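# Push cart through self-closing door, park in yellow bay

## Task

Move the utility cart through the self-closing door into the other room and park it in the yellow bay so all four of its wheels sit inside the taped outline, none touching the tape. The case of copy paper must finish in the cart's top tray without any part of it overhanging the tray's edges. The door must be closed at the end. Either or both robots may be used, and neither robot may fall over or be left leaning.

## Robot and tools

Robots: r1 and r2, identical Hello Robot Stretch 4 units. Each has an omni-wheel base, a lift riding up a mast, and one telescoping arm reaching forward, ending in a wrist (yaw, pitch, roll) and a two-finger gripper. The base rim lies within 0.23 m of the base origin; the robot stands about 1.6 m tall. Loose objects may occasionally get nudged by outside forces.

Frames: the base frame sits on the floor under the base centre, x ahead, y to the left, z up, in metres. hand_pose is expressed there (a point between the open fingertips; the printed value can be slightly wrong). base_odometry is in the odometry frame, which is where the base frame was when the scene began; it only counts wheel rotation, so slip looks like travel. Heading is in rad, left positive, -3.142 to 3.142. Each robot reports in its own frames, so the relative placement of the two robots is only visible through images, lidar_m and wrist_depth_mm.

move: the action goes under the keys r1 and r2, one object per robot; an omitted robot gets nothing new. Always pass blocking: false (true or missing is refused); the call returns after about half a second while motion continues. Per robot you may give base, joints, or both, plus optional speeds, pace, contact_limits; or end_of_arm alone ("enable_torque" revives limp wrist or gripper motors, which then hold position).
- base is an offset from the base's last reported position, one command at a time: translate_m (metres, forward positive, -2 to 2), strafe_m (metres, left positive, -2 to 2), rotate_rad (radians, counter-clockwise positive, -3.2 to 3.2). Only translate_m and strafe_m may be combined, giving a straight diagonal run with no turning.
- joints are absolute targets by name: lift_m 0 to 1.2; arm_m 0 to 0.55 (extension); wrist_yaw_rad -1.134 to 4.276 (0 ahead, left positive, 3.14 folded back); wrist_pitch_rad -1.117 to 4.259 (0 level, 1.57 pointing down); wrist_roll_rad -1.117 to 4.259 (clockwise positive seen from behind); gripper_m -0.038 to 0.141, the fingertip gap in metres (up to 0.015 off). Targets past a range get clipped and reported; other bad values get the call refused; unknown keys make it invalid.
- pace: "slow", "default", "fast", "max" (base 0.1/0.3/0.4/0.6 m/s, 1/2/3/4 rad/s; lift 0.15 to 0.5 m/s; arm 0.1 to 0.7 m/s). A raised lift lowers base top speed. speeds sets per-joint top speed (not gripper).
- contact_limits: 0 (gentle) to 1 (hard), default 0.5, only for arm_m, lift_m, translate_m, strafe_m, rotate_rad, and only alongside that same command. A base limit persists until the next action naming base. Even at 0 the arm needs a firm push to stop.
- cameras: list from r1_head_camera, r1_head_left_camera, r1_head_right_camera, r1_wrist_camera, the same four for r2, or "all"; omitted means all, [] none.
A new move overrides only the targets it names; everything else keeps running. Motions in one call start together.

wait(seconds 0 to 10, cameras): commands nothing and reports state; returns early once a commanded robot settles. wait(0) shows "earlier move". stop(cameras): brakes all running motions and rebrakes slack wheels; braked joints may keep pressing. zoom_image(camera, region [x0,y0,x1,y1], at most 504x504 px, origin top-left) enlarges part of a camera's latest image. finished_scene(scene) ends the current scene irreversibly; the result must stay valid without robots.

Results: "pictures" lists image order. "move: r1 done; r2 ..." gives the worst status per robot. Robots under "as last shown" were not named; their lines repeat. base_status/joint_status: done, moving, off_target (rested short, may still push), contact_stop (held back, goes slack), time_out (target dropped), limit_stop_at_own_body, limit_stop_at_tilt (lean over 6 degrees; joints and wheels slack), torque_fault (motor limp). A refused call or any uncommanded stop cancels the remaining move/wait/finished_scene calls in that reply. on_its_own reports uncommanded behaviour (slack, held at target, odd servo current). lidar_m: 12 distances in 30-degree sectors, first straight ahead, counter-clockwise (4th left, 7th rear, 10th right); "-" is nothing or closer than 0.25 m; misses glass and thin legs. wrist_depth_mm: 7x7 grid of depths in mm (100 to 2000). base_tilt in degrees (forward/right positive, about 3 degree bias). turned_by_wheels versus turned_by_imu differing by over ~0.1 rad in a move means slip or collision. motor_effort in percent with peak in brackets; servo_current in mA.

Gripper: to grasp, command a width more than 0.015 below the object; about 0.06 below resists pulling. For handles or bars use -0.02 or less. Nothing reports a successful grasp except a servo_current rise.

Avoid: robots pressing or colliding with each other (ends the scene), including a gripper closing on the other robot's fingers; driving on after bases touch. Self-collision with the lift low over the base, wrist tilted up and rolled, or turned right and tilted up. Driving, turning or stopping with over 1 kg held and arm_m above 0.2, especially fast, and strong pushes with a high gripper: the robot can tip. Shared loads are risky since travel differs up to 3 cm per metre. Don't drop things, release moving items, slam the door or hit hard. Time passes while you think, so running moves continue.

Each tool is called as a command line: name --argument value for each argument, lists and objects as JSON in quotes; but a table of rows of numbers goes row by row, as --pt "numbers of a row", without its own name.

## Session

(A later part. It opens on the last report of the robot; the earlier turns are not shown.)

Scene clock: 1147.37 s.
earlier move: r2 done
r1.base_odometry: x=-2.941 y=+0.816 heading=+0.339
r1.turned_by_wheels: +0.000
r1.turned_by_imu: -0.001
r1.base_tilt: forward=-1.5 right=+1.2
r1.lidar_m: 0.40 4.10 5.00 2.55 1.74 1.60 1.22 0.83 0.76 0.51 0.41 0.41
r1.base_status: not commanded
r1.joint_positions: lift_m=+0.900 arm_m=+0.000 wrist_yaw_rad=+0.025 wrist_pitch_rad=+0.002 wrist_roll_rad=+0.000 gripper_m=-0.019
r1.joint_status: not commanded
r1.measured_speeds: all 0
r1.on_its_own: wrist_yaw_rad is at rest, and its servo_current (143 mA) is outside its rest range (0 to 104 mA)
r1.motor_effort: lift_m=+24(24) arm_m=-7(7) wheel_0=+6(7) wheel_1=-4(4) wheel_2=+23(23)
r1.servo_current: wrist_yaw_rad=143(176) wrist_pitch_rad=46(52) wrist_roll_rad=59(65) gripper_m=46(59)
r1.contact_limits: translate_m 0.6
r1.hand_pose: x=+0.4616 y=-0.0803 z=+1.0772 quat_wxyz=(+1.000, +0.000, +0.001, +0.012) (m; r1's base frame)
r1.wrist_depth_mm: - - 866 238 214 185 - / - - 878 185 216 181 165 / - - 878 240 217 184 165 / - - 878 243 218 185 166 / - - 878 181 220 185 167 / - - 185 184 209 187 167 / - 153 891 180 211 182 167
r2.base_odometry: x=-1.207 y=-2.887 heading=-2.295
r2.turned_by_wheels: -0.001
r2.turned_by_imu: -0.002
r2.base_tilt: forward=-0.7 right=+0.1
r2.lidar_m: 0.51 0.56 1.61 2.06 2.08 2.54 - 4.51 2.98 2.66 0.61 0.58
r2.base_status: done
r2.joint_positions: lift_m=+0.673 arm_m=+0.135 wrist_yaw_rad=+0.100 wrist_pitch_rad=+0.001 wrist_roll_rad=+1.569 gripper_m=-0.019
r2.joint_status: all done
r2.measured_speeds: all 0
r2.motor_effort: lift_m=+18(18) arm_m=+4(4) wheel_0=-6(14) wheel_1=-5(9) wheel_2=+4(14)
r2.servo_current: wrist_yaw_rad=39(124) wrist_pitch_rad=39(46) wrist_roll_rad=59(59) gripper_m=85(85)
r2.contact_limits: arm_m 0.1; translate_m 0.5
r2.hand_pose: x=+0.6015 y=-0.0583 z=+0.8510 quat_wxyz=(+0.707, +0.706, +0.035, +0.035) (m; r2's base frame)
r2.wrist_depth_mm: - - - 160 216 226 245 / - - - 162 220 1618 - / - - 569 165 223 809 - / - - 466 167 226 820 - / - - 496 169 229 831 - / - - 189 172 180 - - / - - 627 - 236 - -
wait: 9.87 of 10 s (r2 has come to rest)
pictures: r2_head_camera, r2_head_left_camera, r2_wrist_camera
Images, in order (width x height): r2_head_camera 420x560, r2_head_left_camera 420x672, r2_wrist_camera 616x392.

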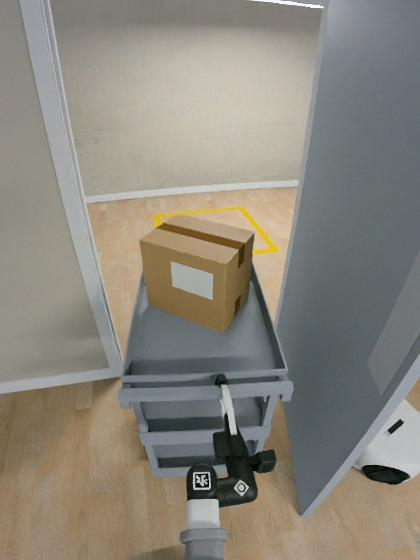

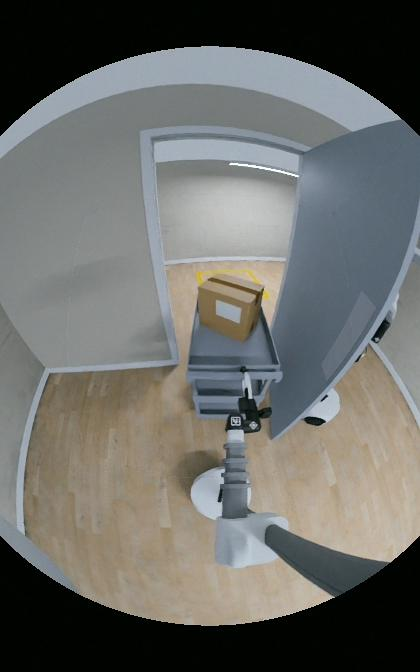

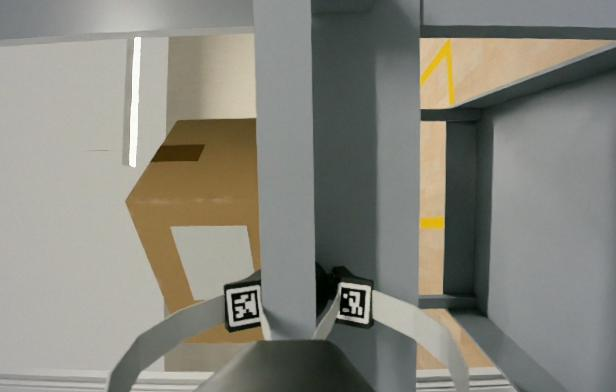

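move --blocking false --r2 '{"joints":{"gripper_m":0.06}}' --cameras '[]'

wait --seconds 2.5 --cameras '["r2_wrist_camera"]'

move --blocking false --r2 '{"base":{"strafe_m":0.085},"joints":{"wrist_yaw_rad":0.0},"speeds":{"wrist_yaw_rad":0.2},"pace":"slow","contact_limits":{"strafe_m":0.5}}' --cameras '[]'

wait --seconds 4 --cameras '["r2_head_camera", "r2_wrist_camera"]'

Scene clock: 1160.80 s.
move: r2 moving
r1.base_odometry: x=-2.941 y=+0.816 heading=+0.339
r1.turned_by_wheels: +0.000
r1.turned_by_imu: +0.000
r1.base_tilt: forward=-1.5 right=+1.2
r1.lidar_m: 0.40 4.07 5.00 2.54 1.72 1.62 1.23 0.86 0.78 0.52 0.41 0.39
r1.base_status: not commanded
r1.joint_positions: lift_m=+0.900 arm_m=+0.000 wrist_yaw_rad=+0.025 wrist_pitch_rad=+0.002 wrist_roll_rad=+0.000 gripper_m=-0.019
r1.joint_status: not commanded
r1.measured_speeds: all 0
r1.motor_effort: lift_m=+24(24) arm_m=-7(7) wheel_0=+6(7) wheel_1=-4(4) wheel_2=+23(23)
r1.servo_current: wrist_yaw_rad=163(163) wrist_pitch_rad=39(46) wrist_roll_rad=52(52) gripper_m=59(65)
r1.contact_limits: translate_m 0.6
r1.hand_pose: x=+0.4616 y=-0.0803 z=+1.0772 quat_wxyz=(+1.000, +0.000, +0.001, +0.012) (m; r1's base frame)
r1.wrist_depth_mm: - - 878 237 214 184 - / - - 878 185 216 182 164 / - - 891 241 216 183 165 / - - 878 244 219 184 167 / - - 866 181 220 185 166 / - - 183 183 209 186 167 / - 154 904 181 211 183 168
r2.base_odometry: x=-1.207 y=-2.887 heading=-2.295
r2.turned_by_wheels: +0.000
r2.turned_by_imu: +0.001
r2.base_tilt: forward=-0.7 right=+0.1
r2.lidar_m: 0.54 0.55 1.62 2.09 2.11 2.55 - 4.54 2.99 2.66 0.64 0.54
r2.base_status: not commanded
r2.joint_positions: lift_m=+0.673 arm_m=+0.135 wrist_yaw_rad=+0.099 wrist_pitch_rad=+0.001 wrist_roll_rad=+1.569 gripper_m=+0.005
r2.joint_status: gripper_m moving
r2.measured_speeds: all 0
r2.motor_effort: lift_m=+18(18) arm_m=+4(4) wheel_0=-6(7) wheel_1=-5(5) wheel_2=+3(4)
r2.servo_current: wrist_yaw_rad=52(59) wrist_pitch_rad=39(46) wrist_roll_rad=52(65) gripper_m=111(111)
r2.contact_limits: arm_m 0.1; translate_m 0.5
r2.hand_pose: x=+0.6015 y=-0.0585 z=+0.8510 quat_wxyz=(+0.707, +0.706, +0.035, +0.035) (m; r2's base frame)
r2.wrist_depth_mm: - - - 164 221 226 245 / - - - 166 224 1576 - / - - 580 169 227 798 - / - - 469 229 230 788 - / - - 504 173 233 831 - / - - 192 176 183 - - / - - - - - - -
pictures: none
No camera images: "cameras" was empty.

Scene clock: 1161.83 s.
earlier move: r2 done
r1.base_odometry: x=-2.941 y=+0.816 heading=+0.339
r1.turned_by_wheels: +0.000
r1.turned_by_imu: +0.000
r1.base_tilt: forward=-1.5 right=+1.2
r1.lidar_m: 0.40 4.04 4.99 2.56 1.74 1.62 1.25 0.84 0.77 0.51 0.38 0.38
r1.base_status: not commanded
r1.joint_positions: lift_m=+0.900 arm_m=+0.000 wrist_yaw_rad=+0.025 wrist_pitch_rad=+0.002 wrist_roll_rad=+0.000 gripper_m=-0.019
r1.joint_status: not commanded
r1.measured_speeds: all 0
r1.on_its_own: wrist_yaw_rad is at rest, and its servo_current (163 mA) is outside its rest range (0 to 104 mA)
r1.motor_effort: lift_m=+24(24) arm_m=-7(7) wheel_0=+6(7) wheel_1=-4(4) wheel_2=+23(23)
r1.servo_current: wrist_yaw_rad=163(169) wrist_pitch_rad=39(46) wrist_roll_rad=46(65) gripper_m=46(65)
r1.contact_limits: translate_m 0.6
r1.hand_pose: x=+0.4616 y=-0.0803 z=+1.0772 quat_wxyz=(+1.000, +0.000, +0.001, +0.012) (m; r1's base frame)
r1.wrist_depth_mm: - - 842 237 214 186 - / - - 878 185 215 181 164 / - - 878 240 218 183 165 / - - 891 243 220 185 166 / - - 878 181 220 186 166 / - - 185 183 210 186 167 / - 153 891 180 211 183 167
r2.base_odometry: x=-1.207 y=-2.887 heading=-2.295
r2.turned_by_wheels: +0.000
r2.turned_by_imu: +0.000
r2.base_tilt: forward=-0.7 right=+0.1
r2.lidar_m: 0.55 0.55 1.64 2.08 2.09 2.55 - 4.54 2.99 2.67 0.62 0.59
r2.base_status: not commanded
r2.joint_positions: lift_m=+0.673 arm_m=+0.135 wrist_yaw_rad=+0.099 wrist_pitch_rad=+0.001 wrist_roll_rad=+1.569 gripper_m=+0.060
r2.joint_status: all done
r2.measured_speeds: all 0
r2.motor_effort: lift_m=+18(18) arm_m=+4(4) wheel_0=-4(7) wheel_1=-3(5) wheel_2=+3(4)
r2.servo_current: wrist_yaw_rad=46(59) wrist_pitch_rad=39(46) wrist_roll_rad=52(65) gripper_m=59(111)
r2.contact_limits: arm_m 0.1; translate_m 0.5
r2.hand_pose: x=+0.6015 y=-0.0585 z=+0.8510 quat_wxyz=(+0.707, +0.706, +0.035, +0.035) (m; r2's base frame)
r2.wrist_depth_mm: - - - 174 232 258 256 / - - - 233 234 1708 - / - - 569 236 238 831 - / - 496 473 239 243 854 - / - - 512 242 244 854 - / - - 196 187 185 - - / - - - - - - -
wait: 1.03 of 2.5 s (r2 has come to rest)
pictures: r2_wrist_camera
Images, in order (width x height): r2_wrist_camera 616x392.

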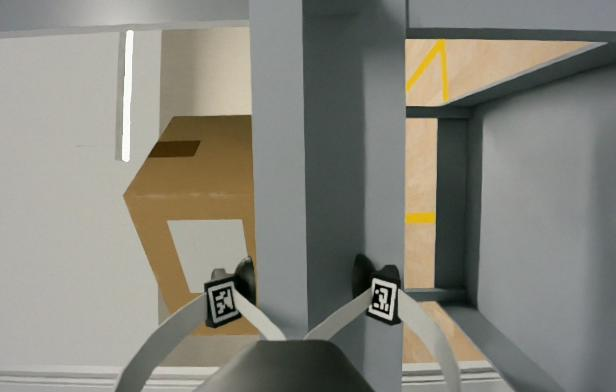

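Scene clock: 1162.33 s.
move: r2 moving
r1.base_odometry: x=-2.941 y=+0.816 heading=+0.339
r1.turned_by_wheels: +0.000
r1.turned_by_imu: +0.000
r1.base_tilt: forward=-1.5 right=+1.2
r1.lidar_m: 0.39 4.08 4.99 2.53 1.73 1.60 1.24 0.85 0.77 0.52 0.42 0.39
r1.base_status: not commanded
r1.joint_positions: lift_m=+0.900 arm_m=+0.000 wrist_yaw_rad=+0.025 wrist_pitch_rad=+0.002 wrist_roll_rad=+0.000 gripper_m=-0.019
r1.joint_status: not commanded
r1.measured_speeds: all 0
r1.motor_effort: lift_m=+24(24) arm_m=-7(7) wheel_0=+6(6) wheel_1=-4(4) wheel_2=+23(23)
r1.servo_current: wrist_yaw_rad=143(169) wrist_pitch_rad=39(46) wrist_roll_rad=52(65) gripper_m=46(52)
r1.contact_limits: translate_m 0.6
r1.hand_pose: x=+0.4616 y=-0.0803 z=+1.0772 quat_wxyz=(+1.000, +0.000, +0.001, +0.012) (m; r1's base frame)
r1.wrist_depth_mm: - - 878 236 213 185 - / - - 891 185 216 181 164 / - - 891 240 216 183 164 / - - 891 242 218 185 166 / - - 891 182 220 186 167 / - - 184 184 209 186 167 / - 153 904 180 211 183 167
r2.base_odometry: x=-1.197 y=-2.896 heading=-2.295
r2.turned_by_wheels: +0.000
r2.turned_by_imu: +0.000
r2.base_tilt: forward=-0.6 right=+0.1
r2.lidar_m: 0.54 0.56 1.60 2.06 2.07 2.51 - 4.51 3.01 2.67 0.62 0.59
r2.base_status: strafe_m moving
r2.joint_positions: lift_m=+0.673 arm_m=+0.135 wrist_yaw_rad=+0.017 wrist_pitch_rad=+0.001 wrist_roll_rad=+1.569 gripper_m=+0.060
r2.joint_status: wrist_yaw_rad moving
r2.measured_speeds: translate_m=+0.000 strafe_m=+0.056 rotate_rad=+0.001 lift_m=+0.000 arm_m=+0.000 wrist_yaw_rad=-0.199 wrist_pitch_rad=+0.000 wrist_roll_rad=+0.000
r2.motor_effort: lift_m=+18(18) arm_m=+4(4) wheel_0=-6(10) wheel_1=+8(8) wheel_2=+1(4)
r2.servo_current: wrist_yaw_rad=65(104) wrist_pitch_rad=39(46) wrist_roll_rad=59(59) gripper_m=46(52)
r2.contact_limits: arm_m 0.1; strafe_m 0.5
r2.hand_pose: x=+0.5957 y=-0.0826 z=+0.8510 quat_wxyz=(+0.708, +0.706, +0.006, +0.006) (m; r2's base frame)
r2.wrist_depth_mm: - - - 195 248 253 254 / - - - 248 249 1576 477 / - - 654 248 249 809 - / - - 508 249 250 854 - / - - 492 192 251 854 - / - - 195 192 185 - - / - - 627 - - - -
pictures: none
No camera images: "cameras" was empty.

Scene clock: 1163.83 s.
earlier move: r2 done
r1.base_odometry: x=-2.941 y=+0.816 heading=+0.339
r1.turned_by_wheels: +0.000
r1.turned_by_imu: +0.000
r1.base_tilt: forward=-1.5 right=+1.2
r1.lidar_m: 0.40 4.06 5.01 2.55 1.74 1.61 1.23 0.83 0.77 0.51 0.42 0.40
r1.base_status: not commanded
r1.joint_positions: lift_m=+0.900 arm_m=+0.000 wrist_yaw_rad=+0.025 wrist_pitch_rad=+0.002 wrist_roll_rad=+0.000 gripper_m=-0.019
r1.joint_status: not commanded
r1.measured_speeds: all 0
r1.on_its_own: wrist_yaw_rad is at rest, and its servo_current (150 mA) is outside its rest range (0 to 104 mA)
r1.motor_effort: lift_m=+24(24) arm_m=-7(7) wheel_0=+6(7) wheel_1=-4(4) wheel_2=+23(23)
r1.servo_current: wrist_yaw_rad=150(169) wrist_pitch_rad=39(52) wrist_roll_rad=33(65) gripper_m=59(59)
r1.contact_limits: translate_m 0.6
r1.hand_pose: x=+0.4616 y=-0.0803 z=+1.0772 quat_wxyz=(+1.000, +0.000, +0.001, +0.012) (m; r1's base frame)
r1.wrist_depth_mm: - - - 238 213 185 - / - - - 185 216 182 164 / - - - 241 216 184 165 / - - - 243 218 185 166 / - - - 182 220 186 167 / - - 184 184 210 187 167 / - 153 - 180 211 183 168
r2.base_odometry: x=-1.144 y=-2.943 heading=-2.295
r2.turned_by_wheels: +0.000
r2.turned_by_imu: +0.000
r2.base_tilt: forward=-0.7 right=+0.1
r2.lidar_m: 0.54 1.32 1.61 2.00 2.00 2.41 - 4.55 3.05 2.74 0.66 0.58
r2.base_status: done
r2.joint_positions: lift_m=+0.673 arm_m=+0.135 wrist_yaw_rad=+0.003 wrist_pitch_rad=+0.001 wrist_roll_rad=+1.569 gripper_m=+0.060
r2.joint_status: all done
r2.measured_speeds: all 0
r2.motor_effort: lift_m=+18(18) arm_m=+4(4) wheel_0=-5(10) wheel_1=+4(9) wheel_2=+0(4)
r2.servo_current: wrist_yaw_rad=52(104) wrist_pitch_rad=39(46) wrist_roll_rad=59(59) gripper_m=46(52)
r2.contact_limits: arm_m 0.1; strafe_m 0.5
r2.hand_pose: x=+0.5945 y=-0.0866 z=+0.8510 quat_wxyz=(+0.708, +0.706, +0.001, +0.001) (m; r2's base frame)
r2.wrist_depth_mm: - - - 191 252 - - / - - - 252 252 1661 - / - - 549 252 252 - - / - - 492 251 253 866 - / - - 535 192 253 854 - / - - 196 192 184 - - / - - - - - 1708 -
wait: 1.50 of 4 s (r2 has come to rest)
pictures: r2_head_camera, r2_wrist_camera
Images, in order (width x height): r2_head_camera 420x560, r2_wrist_camera 616x392.

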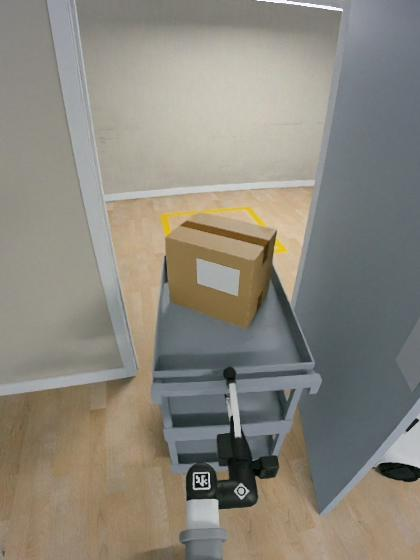

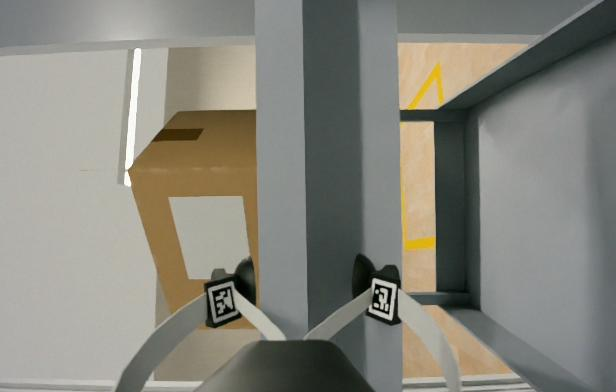

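move --blocking false --r2 '{"base":{"translate_m":0.03},"pace":"slow","contact_limits":{"translate_m":0.4}}' --cameras '[]'

wait --seconds 1.5 --cameras '[]'

move --blocking false --r2 '{"joints":{"gripper_m":-0.02}}' --cameras '[]'

wait --seconds 2.5 --cameras '["r2_wrist_camera"]'

Scene clock: 1174.27 s.
move: r2 moving
r1.base_odometry: x=-2.941 y=+0.816 heading=+0.339
r1.turned_by_wheels: +0.000
r1.turned_by_imu: +0.000
r1.base_tilt: forward=-1.5 right=+1.2
r1.lidar_m: 0.40 4.07 4.97 2.56 1.74 1.60 1.23 0.84 0.78 0.52 0.40 0.39
r1.base_status: not commanded
r1.joint_positions: lift_m=+0.900 arm_m=+0.000 wrist_yaw_rad=+0.025 wrist_pitch_rad=+0.002 wrist_roll_rad=+0.000 gripper_m=-0.019
r1.joint_status: not commanded
r1.measured_speeds: all 0
r1.motor_effort: lift_m=+24(24) arm_m=-7(7) wheel_0=+6(6) wheel_1=-4(4) wheel_2=+23(23)
r1.servo_current: wrist_yaw_rad=137(169) wrist_pitch_rad=39(46) wrist_roll_rad=52(59) gripper_m=46(59)
r1.contact_limits: translate_m 0.6
r1.hand_pose: x=+0.4616 y=-0.0803 z=+1.0772 quat_wxyz=(+1.000, +0.000, +0.001, +0.012) (m; r1's base frame)
r1.wrist_depth_mm: - - - 236 214 185 - / - - - 185 216 182 165 / - - - 240 216 184 165 / - - - 242 218 185 166 / - - - 181 220 185 167 / - - 185 184 209 187 167 / - 153 - 180 211 182 167
r2.base_odometry: x=-1.152 y=-2.952 heading=-2.295
r2.turned_by_wheels: +0.000
r2.turned_by_imu: +0.001
r2.base_tilt: forward=-0.7 right=+0.0
r2.lidar_m: 0.51 1.29 1.55 1.99 2.01 2.47 - 4.54 3.08 2.73 0.65 0.56
r2.base_status: translate_m moving
r2.joint_positions: lift_m=+0.673 arm_m=+0.135 wrist_yaw_rad=+0.002 wrist_pitch_rad=+0.001 wrist_roll_rad=+1.569 gripper_m=+0.060
r2.joint_status: not commanded
r2.measured_speeds: translate_m=+0.047 strafe_m=+0.000 rotate_rad=-0.001 lift_m=+0.000 arm_m=+0.000 wrist_yaw_rad=-0.012 wrist_pitch_rad=+0.000 wrist_roll_rad=+0.000
r2.motor_effort: lift_m=+18(18) arm_m=+4(4) wheel_0=+8(9) wheel_1=+6(7) wheel_2=-12(12)
r2.servo_current: wrist_yaw_rad=59(59) wrist_pitch_rad=46(46) wrist_roll_rad=52(59) gripper_m=52(59)
r2.contact_limits: arm_m 0.1; translate_m 0.4
r2.hand_pose: x=+0.5944 y=-0.0869 z=+0.8510 quat_wxyz=(+0.708, +0.706, +0.001, +0.000) (m; r2's base frame)
r2.wrist_depth_mm: - - - 244 245 - - / - - - 244 243 1708 - / - - 544 244 245 - - / - 500 480 245 244 831 - / - - 512 243 244 842 - / - - 192 184 190 - - / - - - - - 1863 -
pictures: none
No camera images: "cameras" was empty.

Scene clock: 1175.13 s.
earlier move: r2 done
r1.base_odometry: x=-2.941 y=+0.816 heading=+0.339
r1.turned_by_wheels: +0.000
r1.turned_by_imu: +0.000
r1.base_tilt: forward=-1.5 right=+1.2
r1.lidar_m: 0.41 4.08 4.99 2.56 1.73 1.61 1.25 0.83 0.78 0.53 0.40 0.40
r1.base_status: not commanded
r1.joint_positions: lift_m=+0.900 arm_m=+0.000 wrist_yaw_rad=+0.025 wrist_pitch_rad=+0.002 wrist_roll_rad=+0.000 gripper_m=-0.019
r1.joint_status: not commanded
r1.measured_speeds: all 0
r1.on_its_own: wrist_yaw_rad is at rest, and its servo_current (150 mA) is outside its rest range (0 to 104 mA)
r1.motor_effort: lift_m=+23(24) arm_m=-7(7) wheel_0=+6(7) wheel_1=-4(4) wheel_2=+23(23)
r1.servo_current: wrist_yaw_rad=150(176) wrist_pitch_rad=39(52) wrist_roll_rad=39(65) gripper_m=46(59)
r1.contact_limits: translate_m 0.6
r1.hand_pose: x=+0.4616 y=-0.0803 z=+1.0772 quat_wxyz=(+1.000, +0.000, +0.001, +0.012) (m; r1's base frame)
r1.wrist_depth_mm: - - - 237 213 185 - / - - - 185 216 182 165 / - - - 241 217 184 165 / - - - 243 219 185 167 / - - - 181 220 185 166 / - - 184 184 210 186 167 / - 153 - 181 211 183 167
r2.base_odometry: x=-1.163 y=-2.965 heading=-2.295
r2.turned_by_wheels: +0.000
r2.turned_by_imu: +0.000
r2.base_tilt: forward=-0.6 right=+0.1
r2.lidar_m: 0.55 1.27 1.56 2.00 2.02 2.47 - 4.56 3.08 2.75 0.65 0.58
r2.base_status: done
r2.joint_positions: lift_m=+0.673 arm_m=+0.135 wrist_yaw_rad=+0.002 wrist_pitch_rad=+0.001 wrist_roll_rad=+1.569 gripper_m=+0.060
r2.joint_status: not commanded
r2.measured_speeds: all 0
r2.motor_effort: lift_m=+18(18) arm_m=+4(4) wheel_0=+4(11) wheel_1=+5(8) wheel_2=-5(12)
r2.servo_current: wrist_yaw_rad=46(65) wrist_pitch_rad=39(46) wrist_roll_rad=52(59) gripper_m=52(59)
r2.contact_limits: arm_m 0.1; translate_m 0.4
r2.hand_pose: x=+0.5944 y=-0.0870 z=+0.8510 quat_wxyz=(+0.708, +0.706, +0.001, +0.000) (m; r2's base frame)
r2.wrist_depth_mm: - - - 259 259 - - / - - - 259 259 1708 - / - - 574 259 258 - - / - - 492 199 259 - - / - - 535 259 260 866 - / - - 196 200 190 - - / - - - - - 1708 -
wait: 0.87 of 1.5 s (r2 has come to rest)
pictures: none
No camera images: "cameras" was empty.

Scene clock: 1175.63 s.
move: r2 moving
r1.base_odometry: x=-2.941 y=+0.816 heading=+0.339
r1.turned_by_wheels: +0.000
r1.turned_by_imu: +0.000
r1.base_tilt: forward=-1.5 right=+1.2
r1.lidar_m: 0.40 4.09 5.01 2.54 1.76 1.61 1.22 0.85 0.77 0.53 0.41 0.40
r1.base_status: not commanded
r1.joint_positions: lift_m=+0.900 arm_m=+0.000 wrist_yaw_rad=+0.025 wrist_pitch_rad=+0.002 wrist_roll_rad=+0.000 gripper_m=-0.019
r1.joint_status: not commanded
r1.measured_speeds: all 0
r1.motor_effort: lift_m=+24(24) arm_m=-7(7) wheel_0=+6(7) wheel_1=-4(4) wheel_2=+23(23)
r1.servo_current: wrist_yaw_rad=150(163) wrist_pitch_rad=52(52) wrist_roll_rad=65(65) gripper_m=52(65)
r1.contact_limits: translate_m 0.6
r1.hand_pose: x=+0.4616 y=-0.0803 z=+1.0772 quat_wxyz=(+1.000, +0.000, +0.001, +0.012) (m; r1's base frame)
r1.wrist_depth_mm: - - - 236 215 185 - / - - - 185 216 181 164 / - - - 241 216 184 165 / - - - 243 219 185 167 / - - - 181 219 186 166 / - - 184 183 209 187 167 / - 153 - 180 211 182 168
r2.base_odometry: x=-1.163 y=-2.965 heading=-2.295
r2.turned_by_wheels: +0.000
r2.turned_by_imu: +0.000
r2.base_tilt: forward=-0.7 right=+0.0
r2.lidar_m: 0.56 1.27 1.57 2.00 2.03 2.45 - 4.58 3.05 2.73 0.62 0.58
r2.base_status: not commanded
r2.joint_positions: lift_m=+0.673 arm_m=+0.135 wrist_yaw_rad=+0.002 wrist_pitch_rad=+0.001 wrist_roll_rad=+1.569 gripper_m=+0.040
r2.joint_status: gripper_m moving
r2.measured_speeds: all 0
r2.motor_effort: lift_m=+18(18) arm_m=+4(4) wheel_0=+5(5) wheel_1=+5(5) wheel_2=-5(6)
r2.servo_current: wrist_yaw_rad=46(52) wrist_pitch_rad=46(46) wrist_roll_rad=52(52) gripper_m=117(117)
r2.contact_limits: arm_m 0.1; translate_m 0.4
r2.hand_pose: x=+0.5944 y=-0.0870 z=+0.8510 quat_wxyz=(+0.708, +0.706, +0.001, +0.000) (m; r2's base frame)
r2.wrist_depth_mm: - - - 257 259 1618 - / - - - 258 257 1708 - / - - 580 258 259 820 - / - - 496 199 258 854 - / - - 530 199 258 854 - / - - 195 200 190 - - / - - - - - 1863 -
pictures: none
No camera images: "cameras" was empty.

Scene clock: 1176.67 s.
earlier move: r2 done
r1.base_odometry: x=-2.941 y=+0.816 heading=+0.339
r1.turned_by_wheels: +0.000
r1.turned_by_imu: +0.000
r1.base_tilt: forward=-1.6 right=+1.3
r1.lidar_m: 0.40 4.07 5.00 2.53 1.74 1.58 1.22 0.83 0.77 0.49 0.41 0.38
r1.base_status: not commanded
r1.joint_positions: lift_m=+0.900 arm_m=+0.000 wrist_yaw_rad=+0.025 wrist_pitch_rad=+0.002 wrist_roll_rad=+0.000 gripper_m=-0.019
r1.joint_status: not commanded
r1.measured_speeds: all 0
r1.on_its_own: wrist_yaw_rad is at rest, and its servo_current (137 mA) is outside its rest range (0 to 104 mA)
r1.motor_effort: lift_m=+23(24) arm_m=-7(7) wheel_0=+5(7) wheel_1=-4(4) wheel_2=+23(23)
r1.servo_current: wrist_yaw_rad=137(163) wrist_pitch_rad=39(52) wrist_roll_rad=52(65) gripper_m=52(65)
r1.contact_limits: translate_m 0.6
r1.hand_pose: x=+0.4616 y=-0.0803 z=+1.0772 quat_wxyz=(+1.000, +0.000, +0.001, +0.012) (m; r1's base frame)
r1.wrist_depth_mm: - - - 238 214 185 - / - - - 185 216 182 164 / - - - 241 218 185 165 / - - - 243 218 184 166 / - - - 182 220 185 167 / - - 183 184 209 186 167 / - 153 - 180 211 182 167
r2.base_odometry: x=-1.163 y=-2.965 heading=-2.295
r2.turned_by_wheels: +0.000
r2.turned_by_imu: +0.000
r2.base_tilt: forward=-0.7 right=+0.1
r2.lidar_m: 0.53 1.27 1.57 2.00 2.03 2.43 - 4.55 3.06 2.74 0.63 0.57
r2.base_status: not commanded
r2.joint_positions: lift_m=+0.673 arm_m=+0.135 wrist_yaw_rad=+0.002 wrist_pitch_rad=+0.000 wrist_roll_rad=+1.569 gripper_m=-0.018
r2.joint_status: all done
r2.measured_speeds: all 0
r2.motor_effort: lift_m=+18(18) arm_m=+4(4) wheel_0=+4(5) wheel_1=+4(5) wheel_2=-4(6)
r2.servo_current: wrist_yaw_rad=52(52) wrist_pitch_rad=39(46) wrist_roll_rad=52(59) gripper_m=117(234)
r2.contact_limits: arm_m 0.1; translate_m 0.4
r2.hand_pose: x=+0.5944 y=-0.0870 z=+0.8512 quat_wxyz=(+0.708, +0.706, +0.001, +0.001) (m; r2's base frame)
r2.wrist_depth_mm: - - - 190 249 1756 - / - - - 189 249 1808 - / - - 564 190 249 809 - / - - 492 190 249 842 - / - - 535 190 248 798 - / - - 183 190 177 - - / - - - - 248 1756 -
wait: 1.03 of 2.5 s (r2 has come to rest)
pictures: r2_wrist_camera
Images, in order (width x height): r2_wrist_camera 616x392.

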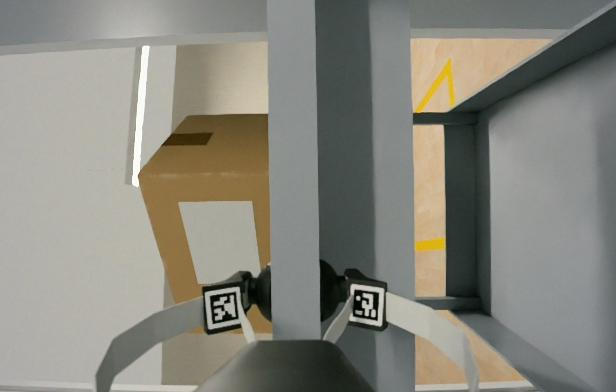

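move --blocking false --r2 '{"base":{"translate_m":0.4,"strafe_m":0.005},"pace":"slow","contact_limits":{"translate_m":0.5}}' --cameras '[]'

wait --seconds 8 --cameras '["r2_head_camera", "r2_wrist_camera"]'

Scene clock: 1184.77 s.
move: r2 moving
r1.base_odometry: x=-2.941 y=+0.816 heading=+0.339
r1.turned_by_wheels: +0.000
r1.turned_by_imu: +0.000
r1.base_tilt: forward=-1.5 right=+1.3
r1.lidar_m: 0.40 4.07 5.00 2.57 1.71 1.58 1.23 0.84 0.75 0.52 0.41 0.38
r1.base_status: not commanded
r1.joint_positions: lift_m=+0.900 arm_m=+0.000 wrist_yaw_rad=+0.025 wrist_pitch_rad=+0.002 wrist_roll_rad=+0.000 gripper_m=-0.019
r1.joint_status: not commanded
r1.measured_speeds: all 0
r1.motor_effort: lift_m=+23(24) arm_m=-7(7) wheel_0=+6(7) wheel_1=-4(4) wheel_2=+23(23)
r1.servo_current: wrist_yaw_rad=156(156) wrist_pitch_rad=46(46) wrist_roll_rad=52(59) gripper_m=52(59)
r1.contact_limits: translate_m 0.6
r1.hand_pose: x=+0.4616 y=-0.0803 z=+1.0772 quat_wxyz=(+1.000, +0.000, +0.001, +0.012) (m; r1's base frame)
r1.wrist_depth_mm: - - - 237 214 185 - / - - - 185 216 182 164 / - - - 241 217 183 165 / - - - 243 219 184 166 / - - - 181 220 185 166 / - - 183 184 209 187 167 / - 153 - 180 211 182 167
r2.base_odometry: x=-1.172 y=-2.975 heading=-2.294
r2.turned_by_wheels: +0.000
r2.turned_by_imu: +0.001
r2.base_tilt: forward=-0.7 right=+0.1
r2.lidar_m: 0.53 1.26 1.54 2.02 2.01 2.46 - 4.58 3.06 2.73 0.64 0.54
r2.base_status: translate_m moving; strafe_m moving
r2.joint_positions: lift_m=+0.673 arm_m=+0.135 wrist_yaw_rad=+0.002 wrist_pitch_rad=+0.000 wrist_roll_rad=+1.569 gripper_m=-0.019
r2.joint_status: not commanded
r2.measured_speeds: translate_m=+0.050 strafe_m=+0.001 rotate_rad=-0.001 lift_m=+0.000 arm_m=+0.000 wrist_yaw_rad=+0.000 wrist_pitch_rad=+0.000 wrist_roll_rad=+0.000
r2.motor_effort: lift_m=+18(18) arm_m=+4(4) wheel_0=+9(10) wheel_1=+7(9) wheel_2=-10(12)
r2.servo_current: wrist_yaw_rad=52(52) wrist_pitch_rad=39(46) wrist_roll_rad=46(52) gripper_m=111(130)
r2.contact_limits: arm_m 0.1; translate_m 0.5
r2.hand_pose: x=+0.5944 y=-0.0870 z=+0.8512 quat_wxyz=(+0.708, +0.706, +0.001, +0.001) (m; r2's base frame)
r2.wrist_depth_mm: - - - 184 244 - - / - - - 183 242 1756 - / - - 569 184 243 809 - / - - 480 184 242 831 - / - - 530 183 241 831 - / - - 184 184 179 - - / - - - - 242 1756 -
pictures: none
No camera images: "cameras" was empty.

Scene clock: 1189.53 s.
earlier move: r2 done
r1.base_odometry: x=-2.941 y=+0.816 heading=+0.339
r1.turned_by_wheels: +0.000
r1.turned_by_imu: +0.000
r1.base_tilt: forward=-1.5 right=+1.2
r1.lidar_m: 0.40 4.06 5.01 2.56 1.74 1.59 1.24 0.83 0.75 0.52 0.39 0.39
r1.base_status: not commanded
r1.joint_positions: lift_m=+0.900 arm_m=+0.000 wrist_yaw_rad=+0.025 wrist_pitch_rad=+0.002 wrist_roll_rad=+0.000 gripper_m=-0.019
r1.joint_status: not commanded
r1.measured_speeds: all 0
r1.on_its_own: wrist_yaw_rad is at rest, and its servo_current (150 mA) is outside its rest range (0 to 104 mA)
r1.motor_effort: lift_m=+24(24) arm_m=-7(7) wheel_0=+6(7) wheel_1=-4(5) wheel_2=+23(23)
r1.servo_current: wrist_yaw_rad=150(169) wrist_pitch_rad=33(52) wrist_roll_rad=46(65) gripper_m=52(59)
r1.contact_limits: translate_m 0.6
r1.hand_pose: x=+0.4616 y=-0.0803 z=+1.0772 quat_wxyz=(+1.000, +0.000, +0.001, +0.012) (m; r1's base frame)
r1.wrist_depth_mm: - - - 236 213 185 - / - - - 185 215 181 164 / - - - 241 216 183 165 / - - - 244 218 185 166 / - - - 181 221 186 167 / - - 184 185 209 187 167 / - 153 - 180 210 182 167
r2.base_odometry: x=-1.425 y=-3.268 heading=-2.295
r2.turned_by_wheels: -0.001
r2.turned_by_imu: +0.000
r2.base_tilt: forward=-0.7 right=+0.1
r2.lidar_m: 0.52 0.88 1.07 2.06 2.10 2.54 - 4.77 2.99 0.48 0.52 0.57
r2.base_status: done
r2.joint_positions: lift_m=+0.673 arm_m=+0.135 wrist_yaw_rad=-0.003 wrist_pitch_rad=-0.002 wrist_roll_rad=+1.569 gripper_m=-0.019
r2.joint_status: not commanded
r2.measured_speeds: all 0
r2.motor_effort: lift_m=+18(18) arm_m=+4(4) wheel_0=+0(12) wheel_1=+3(9) wheel_2=-9(16)
r2.servo_current: wrist_yaw_rad=59(65) wrist_pitch_rad=39(46) wrist_roll_rad=39(65) gripper_m=72(130)
r2.contact_limits: arm_m 0.1; translate_m 0.5
r2.hand_pose: x=+0.5940 y=-0.0884 z=+0.8517 quat_wxyz=(+0.708, +0.706, -0.002, -0.001) (m; r2's base frame)
r2.wrist_depth_mm: - - - 190 251 1808 1229 / - - - 186 246 1756 530 / - - - 182 242 798 - / - - 473 179 237 831 - / - - 496 176 232 809 - / - - 186 172 182 - - / - - 574 - 224 121 -
wait: 4.77 of 8 s (r2 has come to rest)
pictures: r2_head_camera, r2_wrist_camera
Images, in order (width x height): r2_head_camera 420x560, r2_wrist_camera 616x392.

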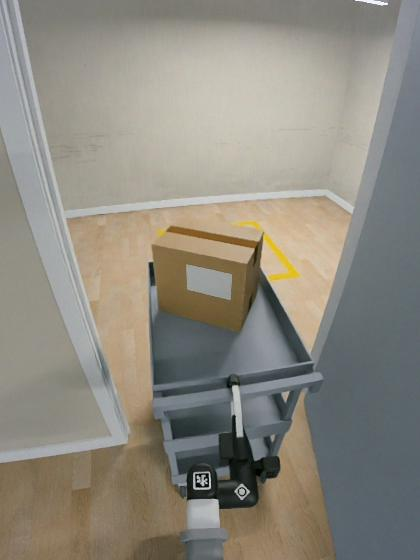

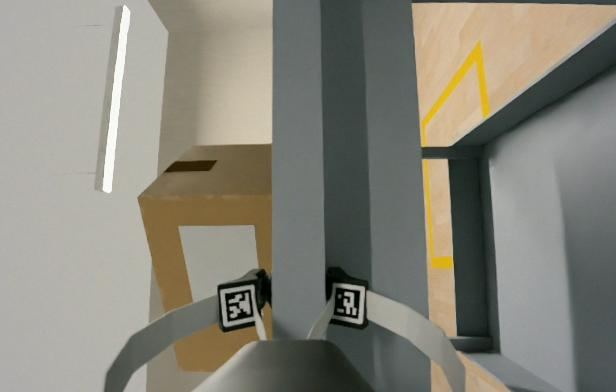

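move --blocking false --r2 '{"joints":{"gripper_m":0.06}}' --cameras '[]'

wait --seconds 2.5 --cameras '[]'

move --blocking false --r2 '{"base":{"translate_m":-0.12},"joints":{"arm_m":0.115},"pace":"slow","contact_limits":{"translate_m":0.4}}' --cameras '[]'

wait --seconds 3 --cameras '[]'

move --blocking false --r2 '{"joints":{"wrist_roll_rad":0.0,"gripper_m":0.141,"lift_m":0.688}}' --cameras '[]'

wait --seconds 3 --cameras '["r2_head_camera", "r2_wrist_camera"]'

Scene clock: 1227.07 s.
move: r2 moving
r1.base_odometry: x=-2.941 y=+0.816 heading=+0.339
r1.turned_by_wheels: +0.000
r1.turned_by_imu: -0.001
r1.base_tilt: forward=-1.5 right=+1.2
r1.lidar_m: 0.40 4.07 5.00 2.54 1.72 1.61 1.22 0.83 0.77 0.51 0.41 0.40
r1.base_status: not commanded
r1.joint_positions: lift_m=+0.900 arm_m=+0.000 wrist_yaw_rad=+0.025 wrist_pitch_rad=+0.002 wrist_roll_rad=+0.000 gripper_m=-0.019
r1.joint_status: not commanded
r1.measured_speeds: all 0
r1.motor_effort: lift_m=+24(24) arm_m=-7(7) wheel_0=+6(7) wheel_1=-4(4) wheel_2=+23(23)
r1.servo_current: wrist_yaw_rad=163(163) wrist_pitch_rad=39(46) wrist_roll_rad=52(65) gripper_m=52(59)
r1.contact_limits: translate_m 0.6
r1.hand_pose: x=+0.4616 y=-0.0803 z=+1.0772 quat_wxyz=(+1.000, +0.000, +0.001, +0.012) (m; r1's base frame)
r1.wrist_depth_mm: - - - 237 213 185 - / - - - 185 216 182 165 / - - - 240 216 184 165 / - - - 243 217 185 166 / - - - 181 219 185 167 / - - 184 184 209 186 167 / - 154 - 180 211 182 167
r2.base_odometry: x=-1.425 y=-3.268 heading=-2.295
r2.turned_by_wheels: +0.000
r2.turned_by_imu: +0.002
r2.base_tilt: forward=-0.7 right=+0.1
r2.lidar_m: 0.50 0.92 1.09 2.04 2.09 2.55 - 4.82 2.99 0.48 0.55 0.57
r2.base_status: not commanded
r2.joint_positions: lift_m=+0.673 arm_m=+0.135 wrist_yaw_rad=-0.003 wrist_pitch_rad=-0.002 wrist_roll_rad=+1.569 gripper_m=+0.005
r2.joint_status: gripper_m moving
r2.measured_speeds: translate_m=+0.000 strafe_m=+0.000 rotate_rad=+0.000 lift_m=+0.000 arm_m=+0.000 wrist_yaw_rad=+0.000 wrist_pitch_rad=-0.002 wrist_roll_rad=+0.000
r2.motor_effort: lift_m=+18(18) arm_m=+4(4) wheel_0=+0(1) wheel_1=+3(3) wheel_2=-9(9)
r2.servo_current: wrist_yaw_rad=39(65) wrist_pitch_rad=46(46) wrist_roll_rad=46(52) gripper_m=78(91)
r2.contact_limits: arm_m 0.1; translate_m 0.5
r2.hand_pose: x=+0.5940 y=-0.0884 z=+0.8518 quat_wxyz=(+0.708, +0.706, -0.002, +0.000) (m; r2's base frame)
r2.wrist_depth_mm: - - - 254 255 1756 1205 / - - - 190 250 1808 530 / - - - 186 246 820 - / - - 477 182 240 831 - / - - 504 180 236 820 - / - - 191 175 185 - - / - - 580 - 228 - -
pictures: none
No camera images: "cameras" was empty.

Scene clock: 1228.10 s.
earlier move: r2 done
r1.base_odometry: x=-2.941 y=+0.816 heading=+0.339
r1.turned_by_wheels: +0.000
r1.turned_by_imu: +0.000
r1.base_tilt: forward=-1.5 right=+1.2
r1.lidar_m: 0.40 4.09 4.99 2.54 1.72 1.62 1.25 0.83 0.77 0.54 0.40 0.39
r1.base_status: not commanded
r1.joint_positions: lift_m=+0.900 arm_m=+0.000 wrist_yaw_rad=+0.025 wrist_pitch_rad=+0.002 wrist_roll_rad=+0.000 gripper_m=-0.019
r1.joint_status: not commanded
r1.measured_speeds: all 0
r1.on_its_own: wrist_yaw_rad is at rest, and its servo_current (150 mA) is outside its rest range (0 to 104 mA)
r1.motor_effort: lift_m=+24(24) arm_m=-7(7) wheel_0=+6(7) wheel_1=-4(4) wheel_2=+22(23)
r1.servo_current: wrist_yaw_rad=150(169) wrist_pitch_rad=52(52) wrist_roll_rad=39(65) gripper_m=52(59)
r1.contact_limits: translate_m 0.6
r1.hand_pose: x=+0.4616 y=-0.0803 z=+1.0772 quat_wxyz=(+1.000, +0.000, +0.001, +0.012) (m; r1's base frame)
r1.wrist_depth_mm: - - - 236 214 185 - / - - - 185 216 182 164 / - - - 241 216 183 165 / - - - 244 219 185 166 / - - - 181 220 186 167 / - - 184 184 210 186 167 / - 153 - 181 211 182 167
r2.base_odometry: x=-1.425 y=-3.268 heading=-2.295
r2.turned_by_wheels: +0.000
r2.turned_by_imu: +0.000
r2.base_tilt: forward=-0.7 right=+0.0
r2.lidar_m: 0.51 0.91 1.09 2.05 2.06 2.53 - 4.79 3.00 0.49 0.52 0.61
r2.base_status: not commanded
r2.joint_positions: lift_m=+0.673 arm_m=+0.135 wrist_yaw_rad=-0.003 wrist_pitch_rad=-0.001 wrist_roll_rad=+1.569 gripper_m=+0.060
r2.joint_status: all done
r2.measured_speeds: all 0
r2.motor_effort: lift_m=+18(18) arm_m=+4(4) wheel_0=+0(1) wheel_1=+2(3) wheel_2=-5(9)
r2.servo_current: wrist_yaw_rad=52(65) wrist_pitch_rad=33(46) wrist_roll_rad=46(59) gripper_m=46(117)
r2.contact_limits: arm_m 0.1; translate_m 0.5
r2.hand_pose: x=+0.5940 y=-0.0884 z=+0.8514 quat_wxyz=(+0.708, +0.706, -0.002, -0.001) (m; r2's base frame)
r2.wrist_depth_mm: - - - 266 271 1661 1205 / - - - 258 264 1756 492 / - - - 255 257 809 - / - - 488 250 253 854 - / - - 504 190 248 831 - / - - 195 186 189 - - / - - 597 - - - -
wait: 1.03 of 2.5 s (r2 has come to rest)
pictures: none
No camera images: "cameras" was empty.

Scene clock: 1228.60 s.
move: r2 moving
r1.base_odometry: x=-2.941 y=+0.816 heading=+0.339
r1.turned_by_wheels: +0.000
r1.turned_by_imu: +0.000
r1.base_tilt: forward=-1.6 right=+1.2
r1.lidar_m: 0.38 4.08 5.00 2.55 1.74 1.61 1.21 0.84 0.77 0.52 0.40 0.40
r1.base_status: not commanded
r1.joint_positions: lift_m=+0.900 arm_m=+0.000 wrist_yaw_rad=+0.025 wrist_pitch_rad=+0.002 wrist_roll_rad=+0.000 gripper_m=-0.019
r1.joint_status: not commanded
r1.measured_speeds: all 0
r1.motor_effort: lift_m=+24(24) arm_m=-7(7) wheel_0=+6(7) wheel_1=-4(4) wheel_2=+23(23)
r1.servo_current: wrist_yaw_rad=143(169) wrist_pitch_rad=46(52) wrist_roll_rad=65(65) gripper_m=59(59)
r1.contact_limits: translate_m 0.6
r1.hand_pose: x=+0.4616 y=-0.0803 z=+1.0772 quat_wxyz=(+1.000, +0.000, +0.001, +0.012) (m; r1's base frame)
r1.wrist_depth_mm: - - - 238 214 185 - / - - - 185 216 182 164 / - - - 241 216 183 165 / - - - 244 219 184 167 / - - - 181 220 186 167 / - - 183 184 209 187 167 / - 153 - 180 211 183 167
r2.base_odometry: x=-1.417 y=-3.259 heading=-2.295
r2.turned_by_wheels: +0.000
r2.turned_by_imu: +0.000
r2.base_tilt: forward=-0.6 right=+0.1
r2.lidar_m: 0.54 0.91 1.11 2.07 2.08 2.56 - 4.85 3.01 0.49 0.54 0.61
r2.base_status: translate_m moving
r2.joint_positions: lift_m=+0.673 arm_m=+0.123 wrist_yaw_rad=-0.003 wrist_pitch_rad=-0.001 wrist_roll_rad=+1.569 gripper_m=+0.060
r2.joint_status: arm_m moving
r2.measured_speeds: translate_m=-0.049 strafe_m=+0.000 rotate_rad=+0.000 lift_m=+0.000 arm_m=-0.041 wrist_yaw_rad=+0.000 wrist_pitch_rad=+0.000 wrist_roll_rad=+0.000
r2.motor_effort: lift_m=+18(18) arm_m=-5(10) wheel_0=-9(9) wheel_1=-6(7) wheel_2=+9(10)
r2.servo_current: wrist_yaw_rad=52(52) wrist_pitch_rad=46(46) wrist_roll_rad=46(52) gripper_m=46(52)
r2.contact_limits: translate_m 0.4
r2.hand_pose: x=+0.5819 y=-0.0883 z=+0.8514 quat_wxyz=(+0.708, +0.706, -0.001, -0.001) (m; r2's base frame)
r2.wrist_depth_mm: - - - 225 289 1661 1205 / - - - 279 283 1661 - / - - 699 276 279 778 - / - - 508 271 272 - - / - - 525 266 268 854 - / - - 196 207 190 - - / - - 621 - - 1756 -
pictures: none
No camera images: "cameras" was empty.

Scene clock: 1230.60 s.
earlier move: r2 done
r1.base_odometry: x=-2.941 y=+0.816 heading=+0.339
r1.turned_by_wheels: +0.000
r1.turned_by_imu: +0.000
r1.base_tilt: forward=-1.5 right=+1.2
r1.lidar_m: 0.40 4.09 5.00 2.57 1.72 1.62 1.25 0.83 0.76 0.52 0.41 0.39
r1.base_status: not commanded
r1.joint_positions: lift_m=+0.900 arm_m=+0.000 wrist_yaw_rad=+0.025 wrist_pitch_rad=+0.002 wrist_roll_rad=+0.000 gripper_m=-0.019
r1.joint_status: not commanded
r1.measured_speeds: all 0
r1.on_its_own: wrist_yaw_rad is at rest, and its servo_current (156 mA) is outside its rest range (0 to 104 mA)
r1.motor_effort: lift_m=+24(24) arm_m=-7(7) wheel_0=+6(7) wheel_1=-4(4) wheel_2=+23(23)
r1.servo_current: wrist_yaw_rad=156(169) wrist_pitch_rad=46(52) wrist_roll_rad=52(65) gripper_m=59(59)
r1.contact_limits: translate_m 0.6
r1.hand_pose: x=+0.4616 y=-0.0803 z=+1.0772 quat_wxyz=(+1.000, +0.000, +0.001, +0.012) (m; r1's base frame)
r1.wrist_depth_mm: - - - 239 214 185 - / - - - 185 215 181 164 / - - - 240 217 184 165 / - - - 242 219 185 166 / - - - 181 220 185 166 / - - 184 183 211 186 167 / - 153 - 180 211 182 167
r2.base_odometry: x=-1.345 y=-3.178 heading=-2.295
r2.turned_by_wheels: +0.000
r2.turned_by_imu: +0.000
r2.base_tilt: forward=-0.7 right=+0.0
r2.lidar_m: 0.64 1.01 1.21 2.03 2.07 2.51 - 4.83 3.01 0.55 0.49 0.70
r2.base_status: done
r2.joint_positions: lift_m=+0.673 arm_m=+0.115 wrist_yaw_rad=-0.003 wrist_pitch_rad=-0.001 wrist_roll_rad=+1.569 gripper_m=+0.060
r2.joint_status: all done
r2.measured_speeds: all 0
r2.motor_effort: lift_m=+18(18) arm_m=-7(10) wheel_0=-4(9) wheel_1=-4(8) wheel_2=+4(11)
r2.servo_current: wrist_yaw_rad=52(59) wrist_pitch_rad=39(46) wrist_roll_rad=46(65) gripper_m=59(59)
r2.contact_limits: translate_m 0.4
r2.hand_pose: x=+0.5742 y=-0.0882 z=+0.8514 quat_wxyz=(+0.708, +0.706, -0.001, -0.001) (m; r2's base frame)
r2.wrist_depth_mm: - - - 362 418 1366 415 / - - - 402 - 1661 - / - - - 392 - 878 - / - - 627 389 - - - / - - 654 379 384 - - / - - 195 320 186 - - / - - - - - 1756 -
wait: 2.00 of 3 s (r2 has come to rest)
pictures: none
No camera images: "cameras" was empty.

Scene clock: 1231.10 s.
move: r2 moving
r1.base_odometry: x=-2.941 y=+0.816 heading=+0.339
r1.turned_by_wheels: +0.000
r1.turned_by_imu: +0.000
r1.base_tilt: forward=-1.5 right=+1.2
r1.lidar_m: 0.39 4.07 4.99 2.54 1.74 1.60 1.23 0.83 0.78 0.50 0.41 0.40
r1.base_status: not commanded
r1.joint_positions: lift_m=+0.900 arm_m=+0.000 wrist_yaw_rad=+0.025 wrist_pitch_rad=+0.002 wrist_roll_rad=+0.000 gripper_m=-0.019
r1.joint_status: not commanded
r1.measured_speeds: all 0
r1.motor_effort: lift_m=+24(24) arm_m=-7(7) wheel_0=+6(7) wheel_1=-4(4) wheel_2=+23(23)
r1.servo_current: wrist_yaw_rad=143(176) wrist_pitch_rad=33(46) wrist_roll_rad=39(59) gripper_m=52(52)
r1.contact_limits: translate_m 0.6
r1.hand_pose: x=+0.4616 y=-0.0803 z=+1.0772 quat_wxyz=(+1.000, +0.000, +0.001, +0.012) (m; r1's base frame)
r1.wrist_depth_mm: - - - 237 214 185 - / - - - 185 216 182 165 / - - - 241 217 184 165 / - - - 242 218 185 166 / - - - 181 221 185 166 / - - 184 183 209 186 167 / - 153 - 180 211 183 167
r2.base_odometry: x=-1.345 y=-3.178 heading=-2.295
r2.turned_by_wheels: +0.000
r2.turned_by_imu: +0.000
r2.base_tilt: forward=-0.7 right=+0.0
r2.lidar_m: 0.64 1.02 1.21 2.05 2.06 2.54 - 4.83 3.01 0.52 0.53 0.71
r2.base_status: not commanded
r2.joint_positions: lift_m=+0.688 arm_m=+0.115 wrist_yaw_rad=-0.003 wrist_pitch_rad=-0.001 wrist_roll_rad=+0.981 gripper_m=+0.079
r2.joint_status: lift_m moving; wrist_roll_rad moving; gripper_m moving
r2.measured_speeds: translate_m=+0.000 strafe_m=+0.000 rotate_rad=+0.000 lift_m=+0.000 arm_m=+0.000 wrist_yaw_rad=+0.000 wrist_pitch_rad=+0.000 wrist_roll_rad=-1.820
r2.motor_effort: lift_m=+21(22) arm_m=-7(7) wheel_0=-4(4) wheel_1=-4(4) wheel_2=+4(4)
r2.servo_current: wrist_yaw_rad=52(59) wrist_pitch_rad=33(46) wrist_roll_rad=85(98) gripper_m=91(91)
r2.contact_limits: translate_m 0.4
r2.hand_pose: x=+0.5742 y=-0.0882 z=+0.8662 quat_wxyz=(+0.882, +0.471, -0.001, -0.001) (m; r2's base frame)
r2.wrist_depth_mm: - - - - - - - / - - - - 402 404 - / - - 647 750 394 415 878 / - - 661 621 392 - 1366 / - - 699 384 389 - - / - - 191 375 190 - - / 615 - - - - - -
pictures: none
No camera images: "cameras" was empty.

Scene clock: 1232.40 s.
earlier move: r2 done
r1.base_odometry: x=-2.941 y=+0.816 heading=+0.339
r1.turned_by_wheels: +0.000
r1.turned_by_imu: +0.000
r1.base_tilt: forward=-1.5 right=+1.2
r1.lidar_m: 0.41 4.07 4.99 2.54 1.73 1.59 1.24 0.83 0.79 0.53 0.41 0.40
r1.base_status: not commanded
r1.joint_positions: lift_m=+0.900 arm_m=+0.000 wrist_yaw_rad=+0.025 wrist_pitch_rad=+0.002 wrist_roll_rad=+0.000 gripper_m=-0.019
r1.joint_status: not commanded
r1.measured_speeds: all 0
r1.on_its_own: wrist_yaw_rad is at rest, and its servo_current (163 mA) is outside its rest range (0 to 104 mA)
r1.motor_effort: lift_m=+24(24) arm_m=-7(7) wheel_0=+6(7) wheel_1=-4(4) wheel_2=+23(23)
r1.servo_current: wrist_yaw_rad=163(176) wrist_pitch_rad=46(46) wrist_roll_rad=46(65) gripper_m=52(59)
r1.contact_limits: translate_m 0.6
r1.hand_pose: x=+0.4616 y=-0.0803 z=+1.0772 quat_wxyz=(+1.000, +0.000, +0.001, +0.012) (m; r1's base frame)
r1.wrist_depth_mm: - - - 238 214 185 - / - - - 185 215 182 165 / - - - 242 216 184 165 / - - - 243 218 185 166 / - - - 181 220 185 166 / - - 183 184 208 186 167 / - 153 - 180 211 182 168
r2.base_odometry: x=-1.345 y=-3.178 heading=-2.295
r2.turned_by_wheels: +0.000
r2.turned_by_imu: +0.000
r2.base_tilt: forward=-0.7 right=+0.0
r2.lidar_m: 0.64 1.01 1.19 2.06 2.07 2.51 - 4.85 3.03 0.53 0.54 0.71
r2.base_status: not commanded
r2.joint_positions: lift_m=+0.688 arm_m=+0.115 wrist_yaw_rad=-0.003 wrist_pitch_rad=-0.001 wrist_roll_rad=+0.002 gripper_m=+0.141
r2.joint_status: all done
r2.measured_speeds: all 0
r2.motor_effort: lift_m=+21(23) arm_m=-7(7) wheel_0=-3(4) wheel_1=-4(4) wheel_2=+4(4)
r2.servo_current: wrist_yaw_rad=46(59) wrist_pitch_rad=46(46) wrist_roll_rad=46(98) gripper_m=52(111)
r2.contact_limits: translate_m 0.4
r2.hand_pose: x=+0.5742 y=-0.0882 z=+0.8662 quat_wxyz=(+1.000, +0.001, +0.000, -0.001) (m; r2's base frame)
r2.wrist_depth_mm: - - - - - - - / 661 - - - - - - / 647 - 715 634 - - - / 634 - 715 647 788 - - / 627 310 319 345 336 340 347 / 609 307 377 379 389 410 - / - 1708 1708 - - 1808 -
wait: 1.30 of 3 s (r2 has come to rest)
pictures: r2_head_camera, r2_wrist_camera
Images, in order (width x height): r2_head_camera 420x560, r2_wrist_camera 616x392.

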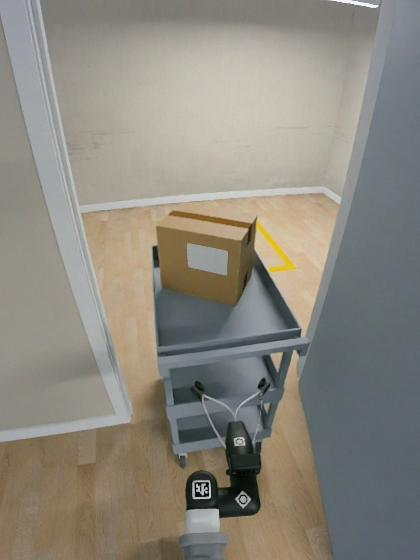

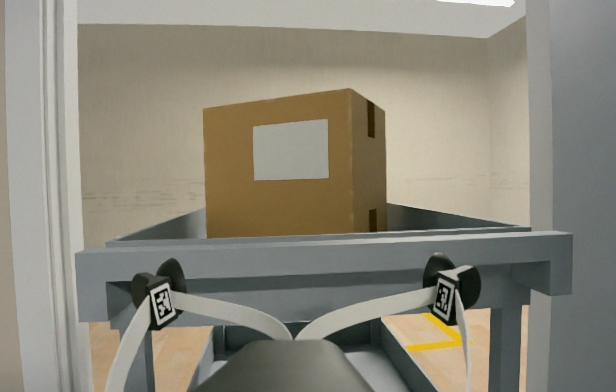

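move --blocking false --r2 '{"base":{"translate_m":0.32},"joints":{"lift_m":0.681},"pace":"slow","contact_limits":{"translate_m":0.5}}' --cameras '[]'

wait --seconds 6 --cameras '["r2_head_camera", "r2_wrist_camera"]'

Scene clock: 1240.47 s.
move: r2 moving
r1.base_odometry: x=-2.941 y=+0.816 heading=+0.339
r1.turned_by_wheels: +0.000
r1.turned_by_imu: +0.000
r1.base_tilt: forward=-1.5 right=+1.3
r1.lidar_m: 0.41 4.08 5.00 2.56 1.72 1.61 1.23 0.84 0.78 0.53 0.41 0.40
r1.base_status: not commanded
r1.joint_positions: lift_m=+0.900 arm_m=+0.000 wrist_yaw_rad=+0.025 wrist_pitch_rad=+0.002 wrist_roll_rad=+0.000 gripper_m=-0.019
r1.joint_status: not commanded
r1.measured_speeds: all 0
r1.motor_effort: lift_m=+24(24) arm_m=-7(7) wheel_0=+6(6) wheel_1=-4(4) wheel_2=+23(23)
r1.servo_current: wrist_yaw_rad=143(176) wrist_pitch_rad=39(46) wrist_roll_rad=33(59) gripper_m=52(59)
r1.contact_limits: translate_m 0.6
r1.hand_pose: x=+0.4616 y=-0.0803 z=+1.0772 quat_wxyz=(+1.000, +0.000, +0.001, +0.012) (m; r1's base frame)
r1.wrist_depth_mm: - - - 237 214 185 - / - - - 185 215 182 165 / - - - 241 217 183 165 / - - - 242 219 185 165 / - - - 182 220 185 167 / - - 184 185 209 186 167 / - 153 - 180 211 183 167
r2.base_odometry: x=-1.353 y=-3.187 heading=-2.295
r2.turned_by_wheels: +0.000
r2.turned_by_imu: +0.001
r2.base_tilt: forward=-0.7 right=+0.1
r2.lidar_m: 0.63 1.00 1.22 2.07 2.06 2.51 - 4.83 3.03 0.52 0.52 0.70
r2.base_status: translate_m moving
r2.joint_positions: lift_m=+0.681 arm_m=+0.115 wrist_yaw_rad=-0.003 wrist_pitch_rad=-0.001 wrist_roll_rad=+0.002 gripper_m=+0.141
r2.joint_status: lift_m moving
r2.measured_speeds: translate_m=+0.048 strafe_m=+0.000 rotate_rad=-0.002 lift_m=+0.000 arm_m=+0.000 wrist_yaw_rad=+0.000 wrist_pitch_rad=+0.000 wrist_roll_rad=+0.000
r2.motor_effort: lift_m=+13(21) arm_m=-7(7) wheel_0=+6(7) wheel_1=+5(7) wheel_2=-8(10)
r2.servo_current: wrist_yaw_rad=46(59) wrist_pitch_rad=39(46) wrist_roll_rad=65(65) gripper_m=52(59)
r2.contact_limits: translate_m 0.5
r2.hand_pose: x=+0.5742 y=-0.0882 z=+0.8598 quat_wxyz=(+1.000, +0.001, +0.000, -0.001) (m; r2's base frame)
r2.wrist_depth_mm: 597 - - - - - - / 603 - - - - - - / 597 - 707 627 - - - / 615 - 707 627 778 - - / 609 298 317 314 322 330 336 / 609 297 366 370 379 397 - / - 1756 1863 - - 1756 -
pictures: none
No camera images: "cameras" was empty.

Scene clock: 1244.47 s.
earlier move: r2 done
r1.base_odometry: x=-2.941 y=+0.816 heading=+0.339
r1.turned_by_wheels: +0.000
r1.turned_by_imu: +0.000
r1.base_tilt: forward=-1.5 right=+1.2
r1.lidar_m: 0.40 4.06 4.99 2.55 1.75 1.60 1.22 0.84 0.78 0.51 0.40 0.41
r1.base_status: not commanded
r1.joint_positions: lift_m=+0.900 arm_m=+0.000 wrist_yaw_rad=+0.025 wrist_pitch_rad=+0.002 wrist_roll_rad=+0.000 gripper_m=-0.019
r1.joint_status: not commanded
r1.measured_speeds: all 0
r1.on_its_own: wrist_yaw_rad is at rest, and its servo_current (156 mA) is outside its rest range (0 to 104 mA)
r1.motor_effort: lift_m=+24(24) arm_m=-7(7) wheel_0=+7(7) wheel_1=-4(4) wheel_2=+23(23)
r1.servo_current: wrist_yaw_rad=156(176) wrist_pitch_rad=46(52) wrist_roll_rad=59(72) gripper_m=52(59)
r1.contact_limits: translate_m 0.6
r1.hand_pose: x=+0.4616 y=-0.0803 z=+1.0772 quat_wxyz=(+1.000, +0.000, +0.001, +0.012) (m; r1's base frame)
r1.wrist_depth_mm: - - - 238 214 185 - / - - - 185 216 182 164 / - - - 241 216 184 165 / - - - 242 218 184 167 / - - - 181 220 186 167 / - - 185 183 210 187 167 / - 153 - 180 211 182 167
r2.base_odometry: x=-1.557 y=-3.418 heading=-2.295
r2.turned_by_wheels: +0.000
r2.turned_by_imu: +0.001
r2.base_tilt: forward=-0.7 right=+0.1
r2.lidar_m: 0.58 0.62 0.82 1.59 2.13 2.57 - 4.69 0.52 0.48 0.56 0.62
r2.base_status: done
r2.joint_positions: lift_m=+0.681 arm_m=+0.115 wrist_yaw_rad=-0.002 wrist_pitch_rad=-0.001 wrist_roll_rad=+0.002 gripper_m=+0.141
r2.joint_status: all done
r2.measured_speeds: all 0
r2.motor_effort: lift_m=+14(21) arm_m=+4(7) wheel_0=+4(11) wheel_1=+5(9) wheel_2=-6(16)
r2.servo_current: wrist_yaw_rad=39(65) wrist_pitch_rad=39(52) wrist_roll_rad=39(65) gripper_m=46(59)
r2.contact_limits: translate_m 0.5
r2.hand_pose: x=+0.5741 y=-0.0879 z=+0.8598 quat_wxyz=(+1.000, +0.001, +0.000, -0.001) (m; r2's base frame)
r2.wrist_depth_mm: - - - - - - - / - - - 559 - - - / - - 654 549 615 - - / - - 654 554 615 - - / 309 270 264 259 252 243 237 / 283 246 243 243 240 237 262 / 1756 1863 1756 - - 1756 1618
wait: 4.00 of 6 s (r2 has come to rest)
pictures: r2_head_camera, r2_wrist_camera
Images, in order (width x height): r2_head_camera 420x560, r2_wrist_camera 616x392.

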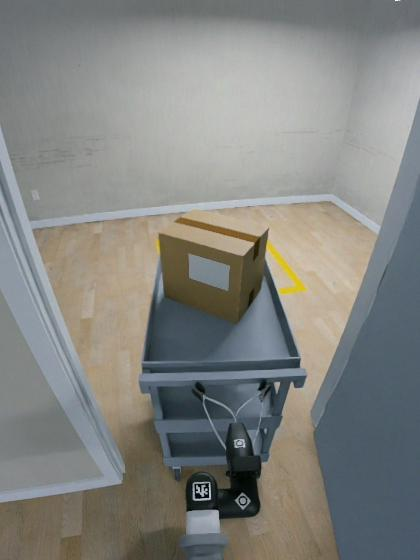

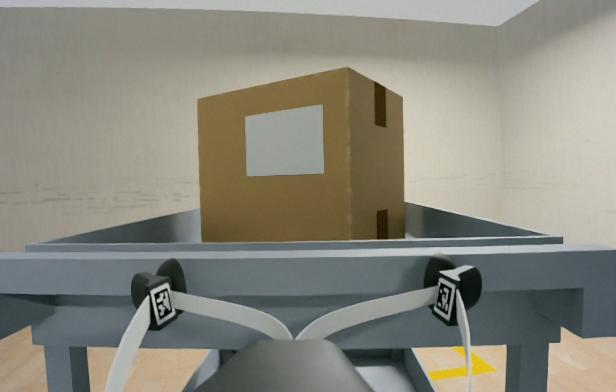

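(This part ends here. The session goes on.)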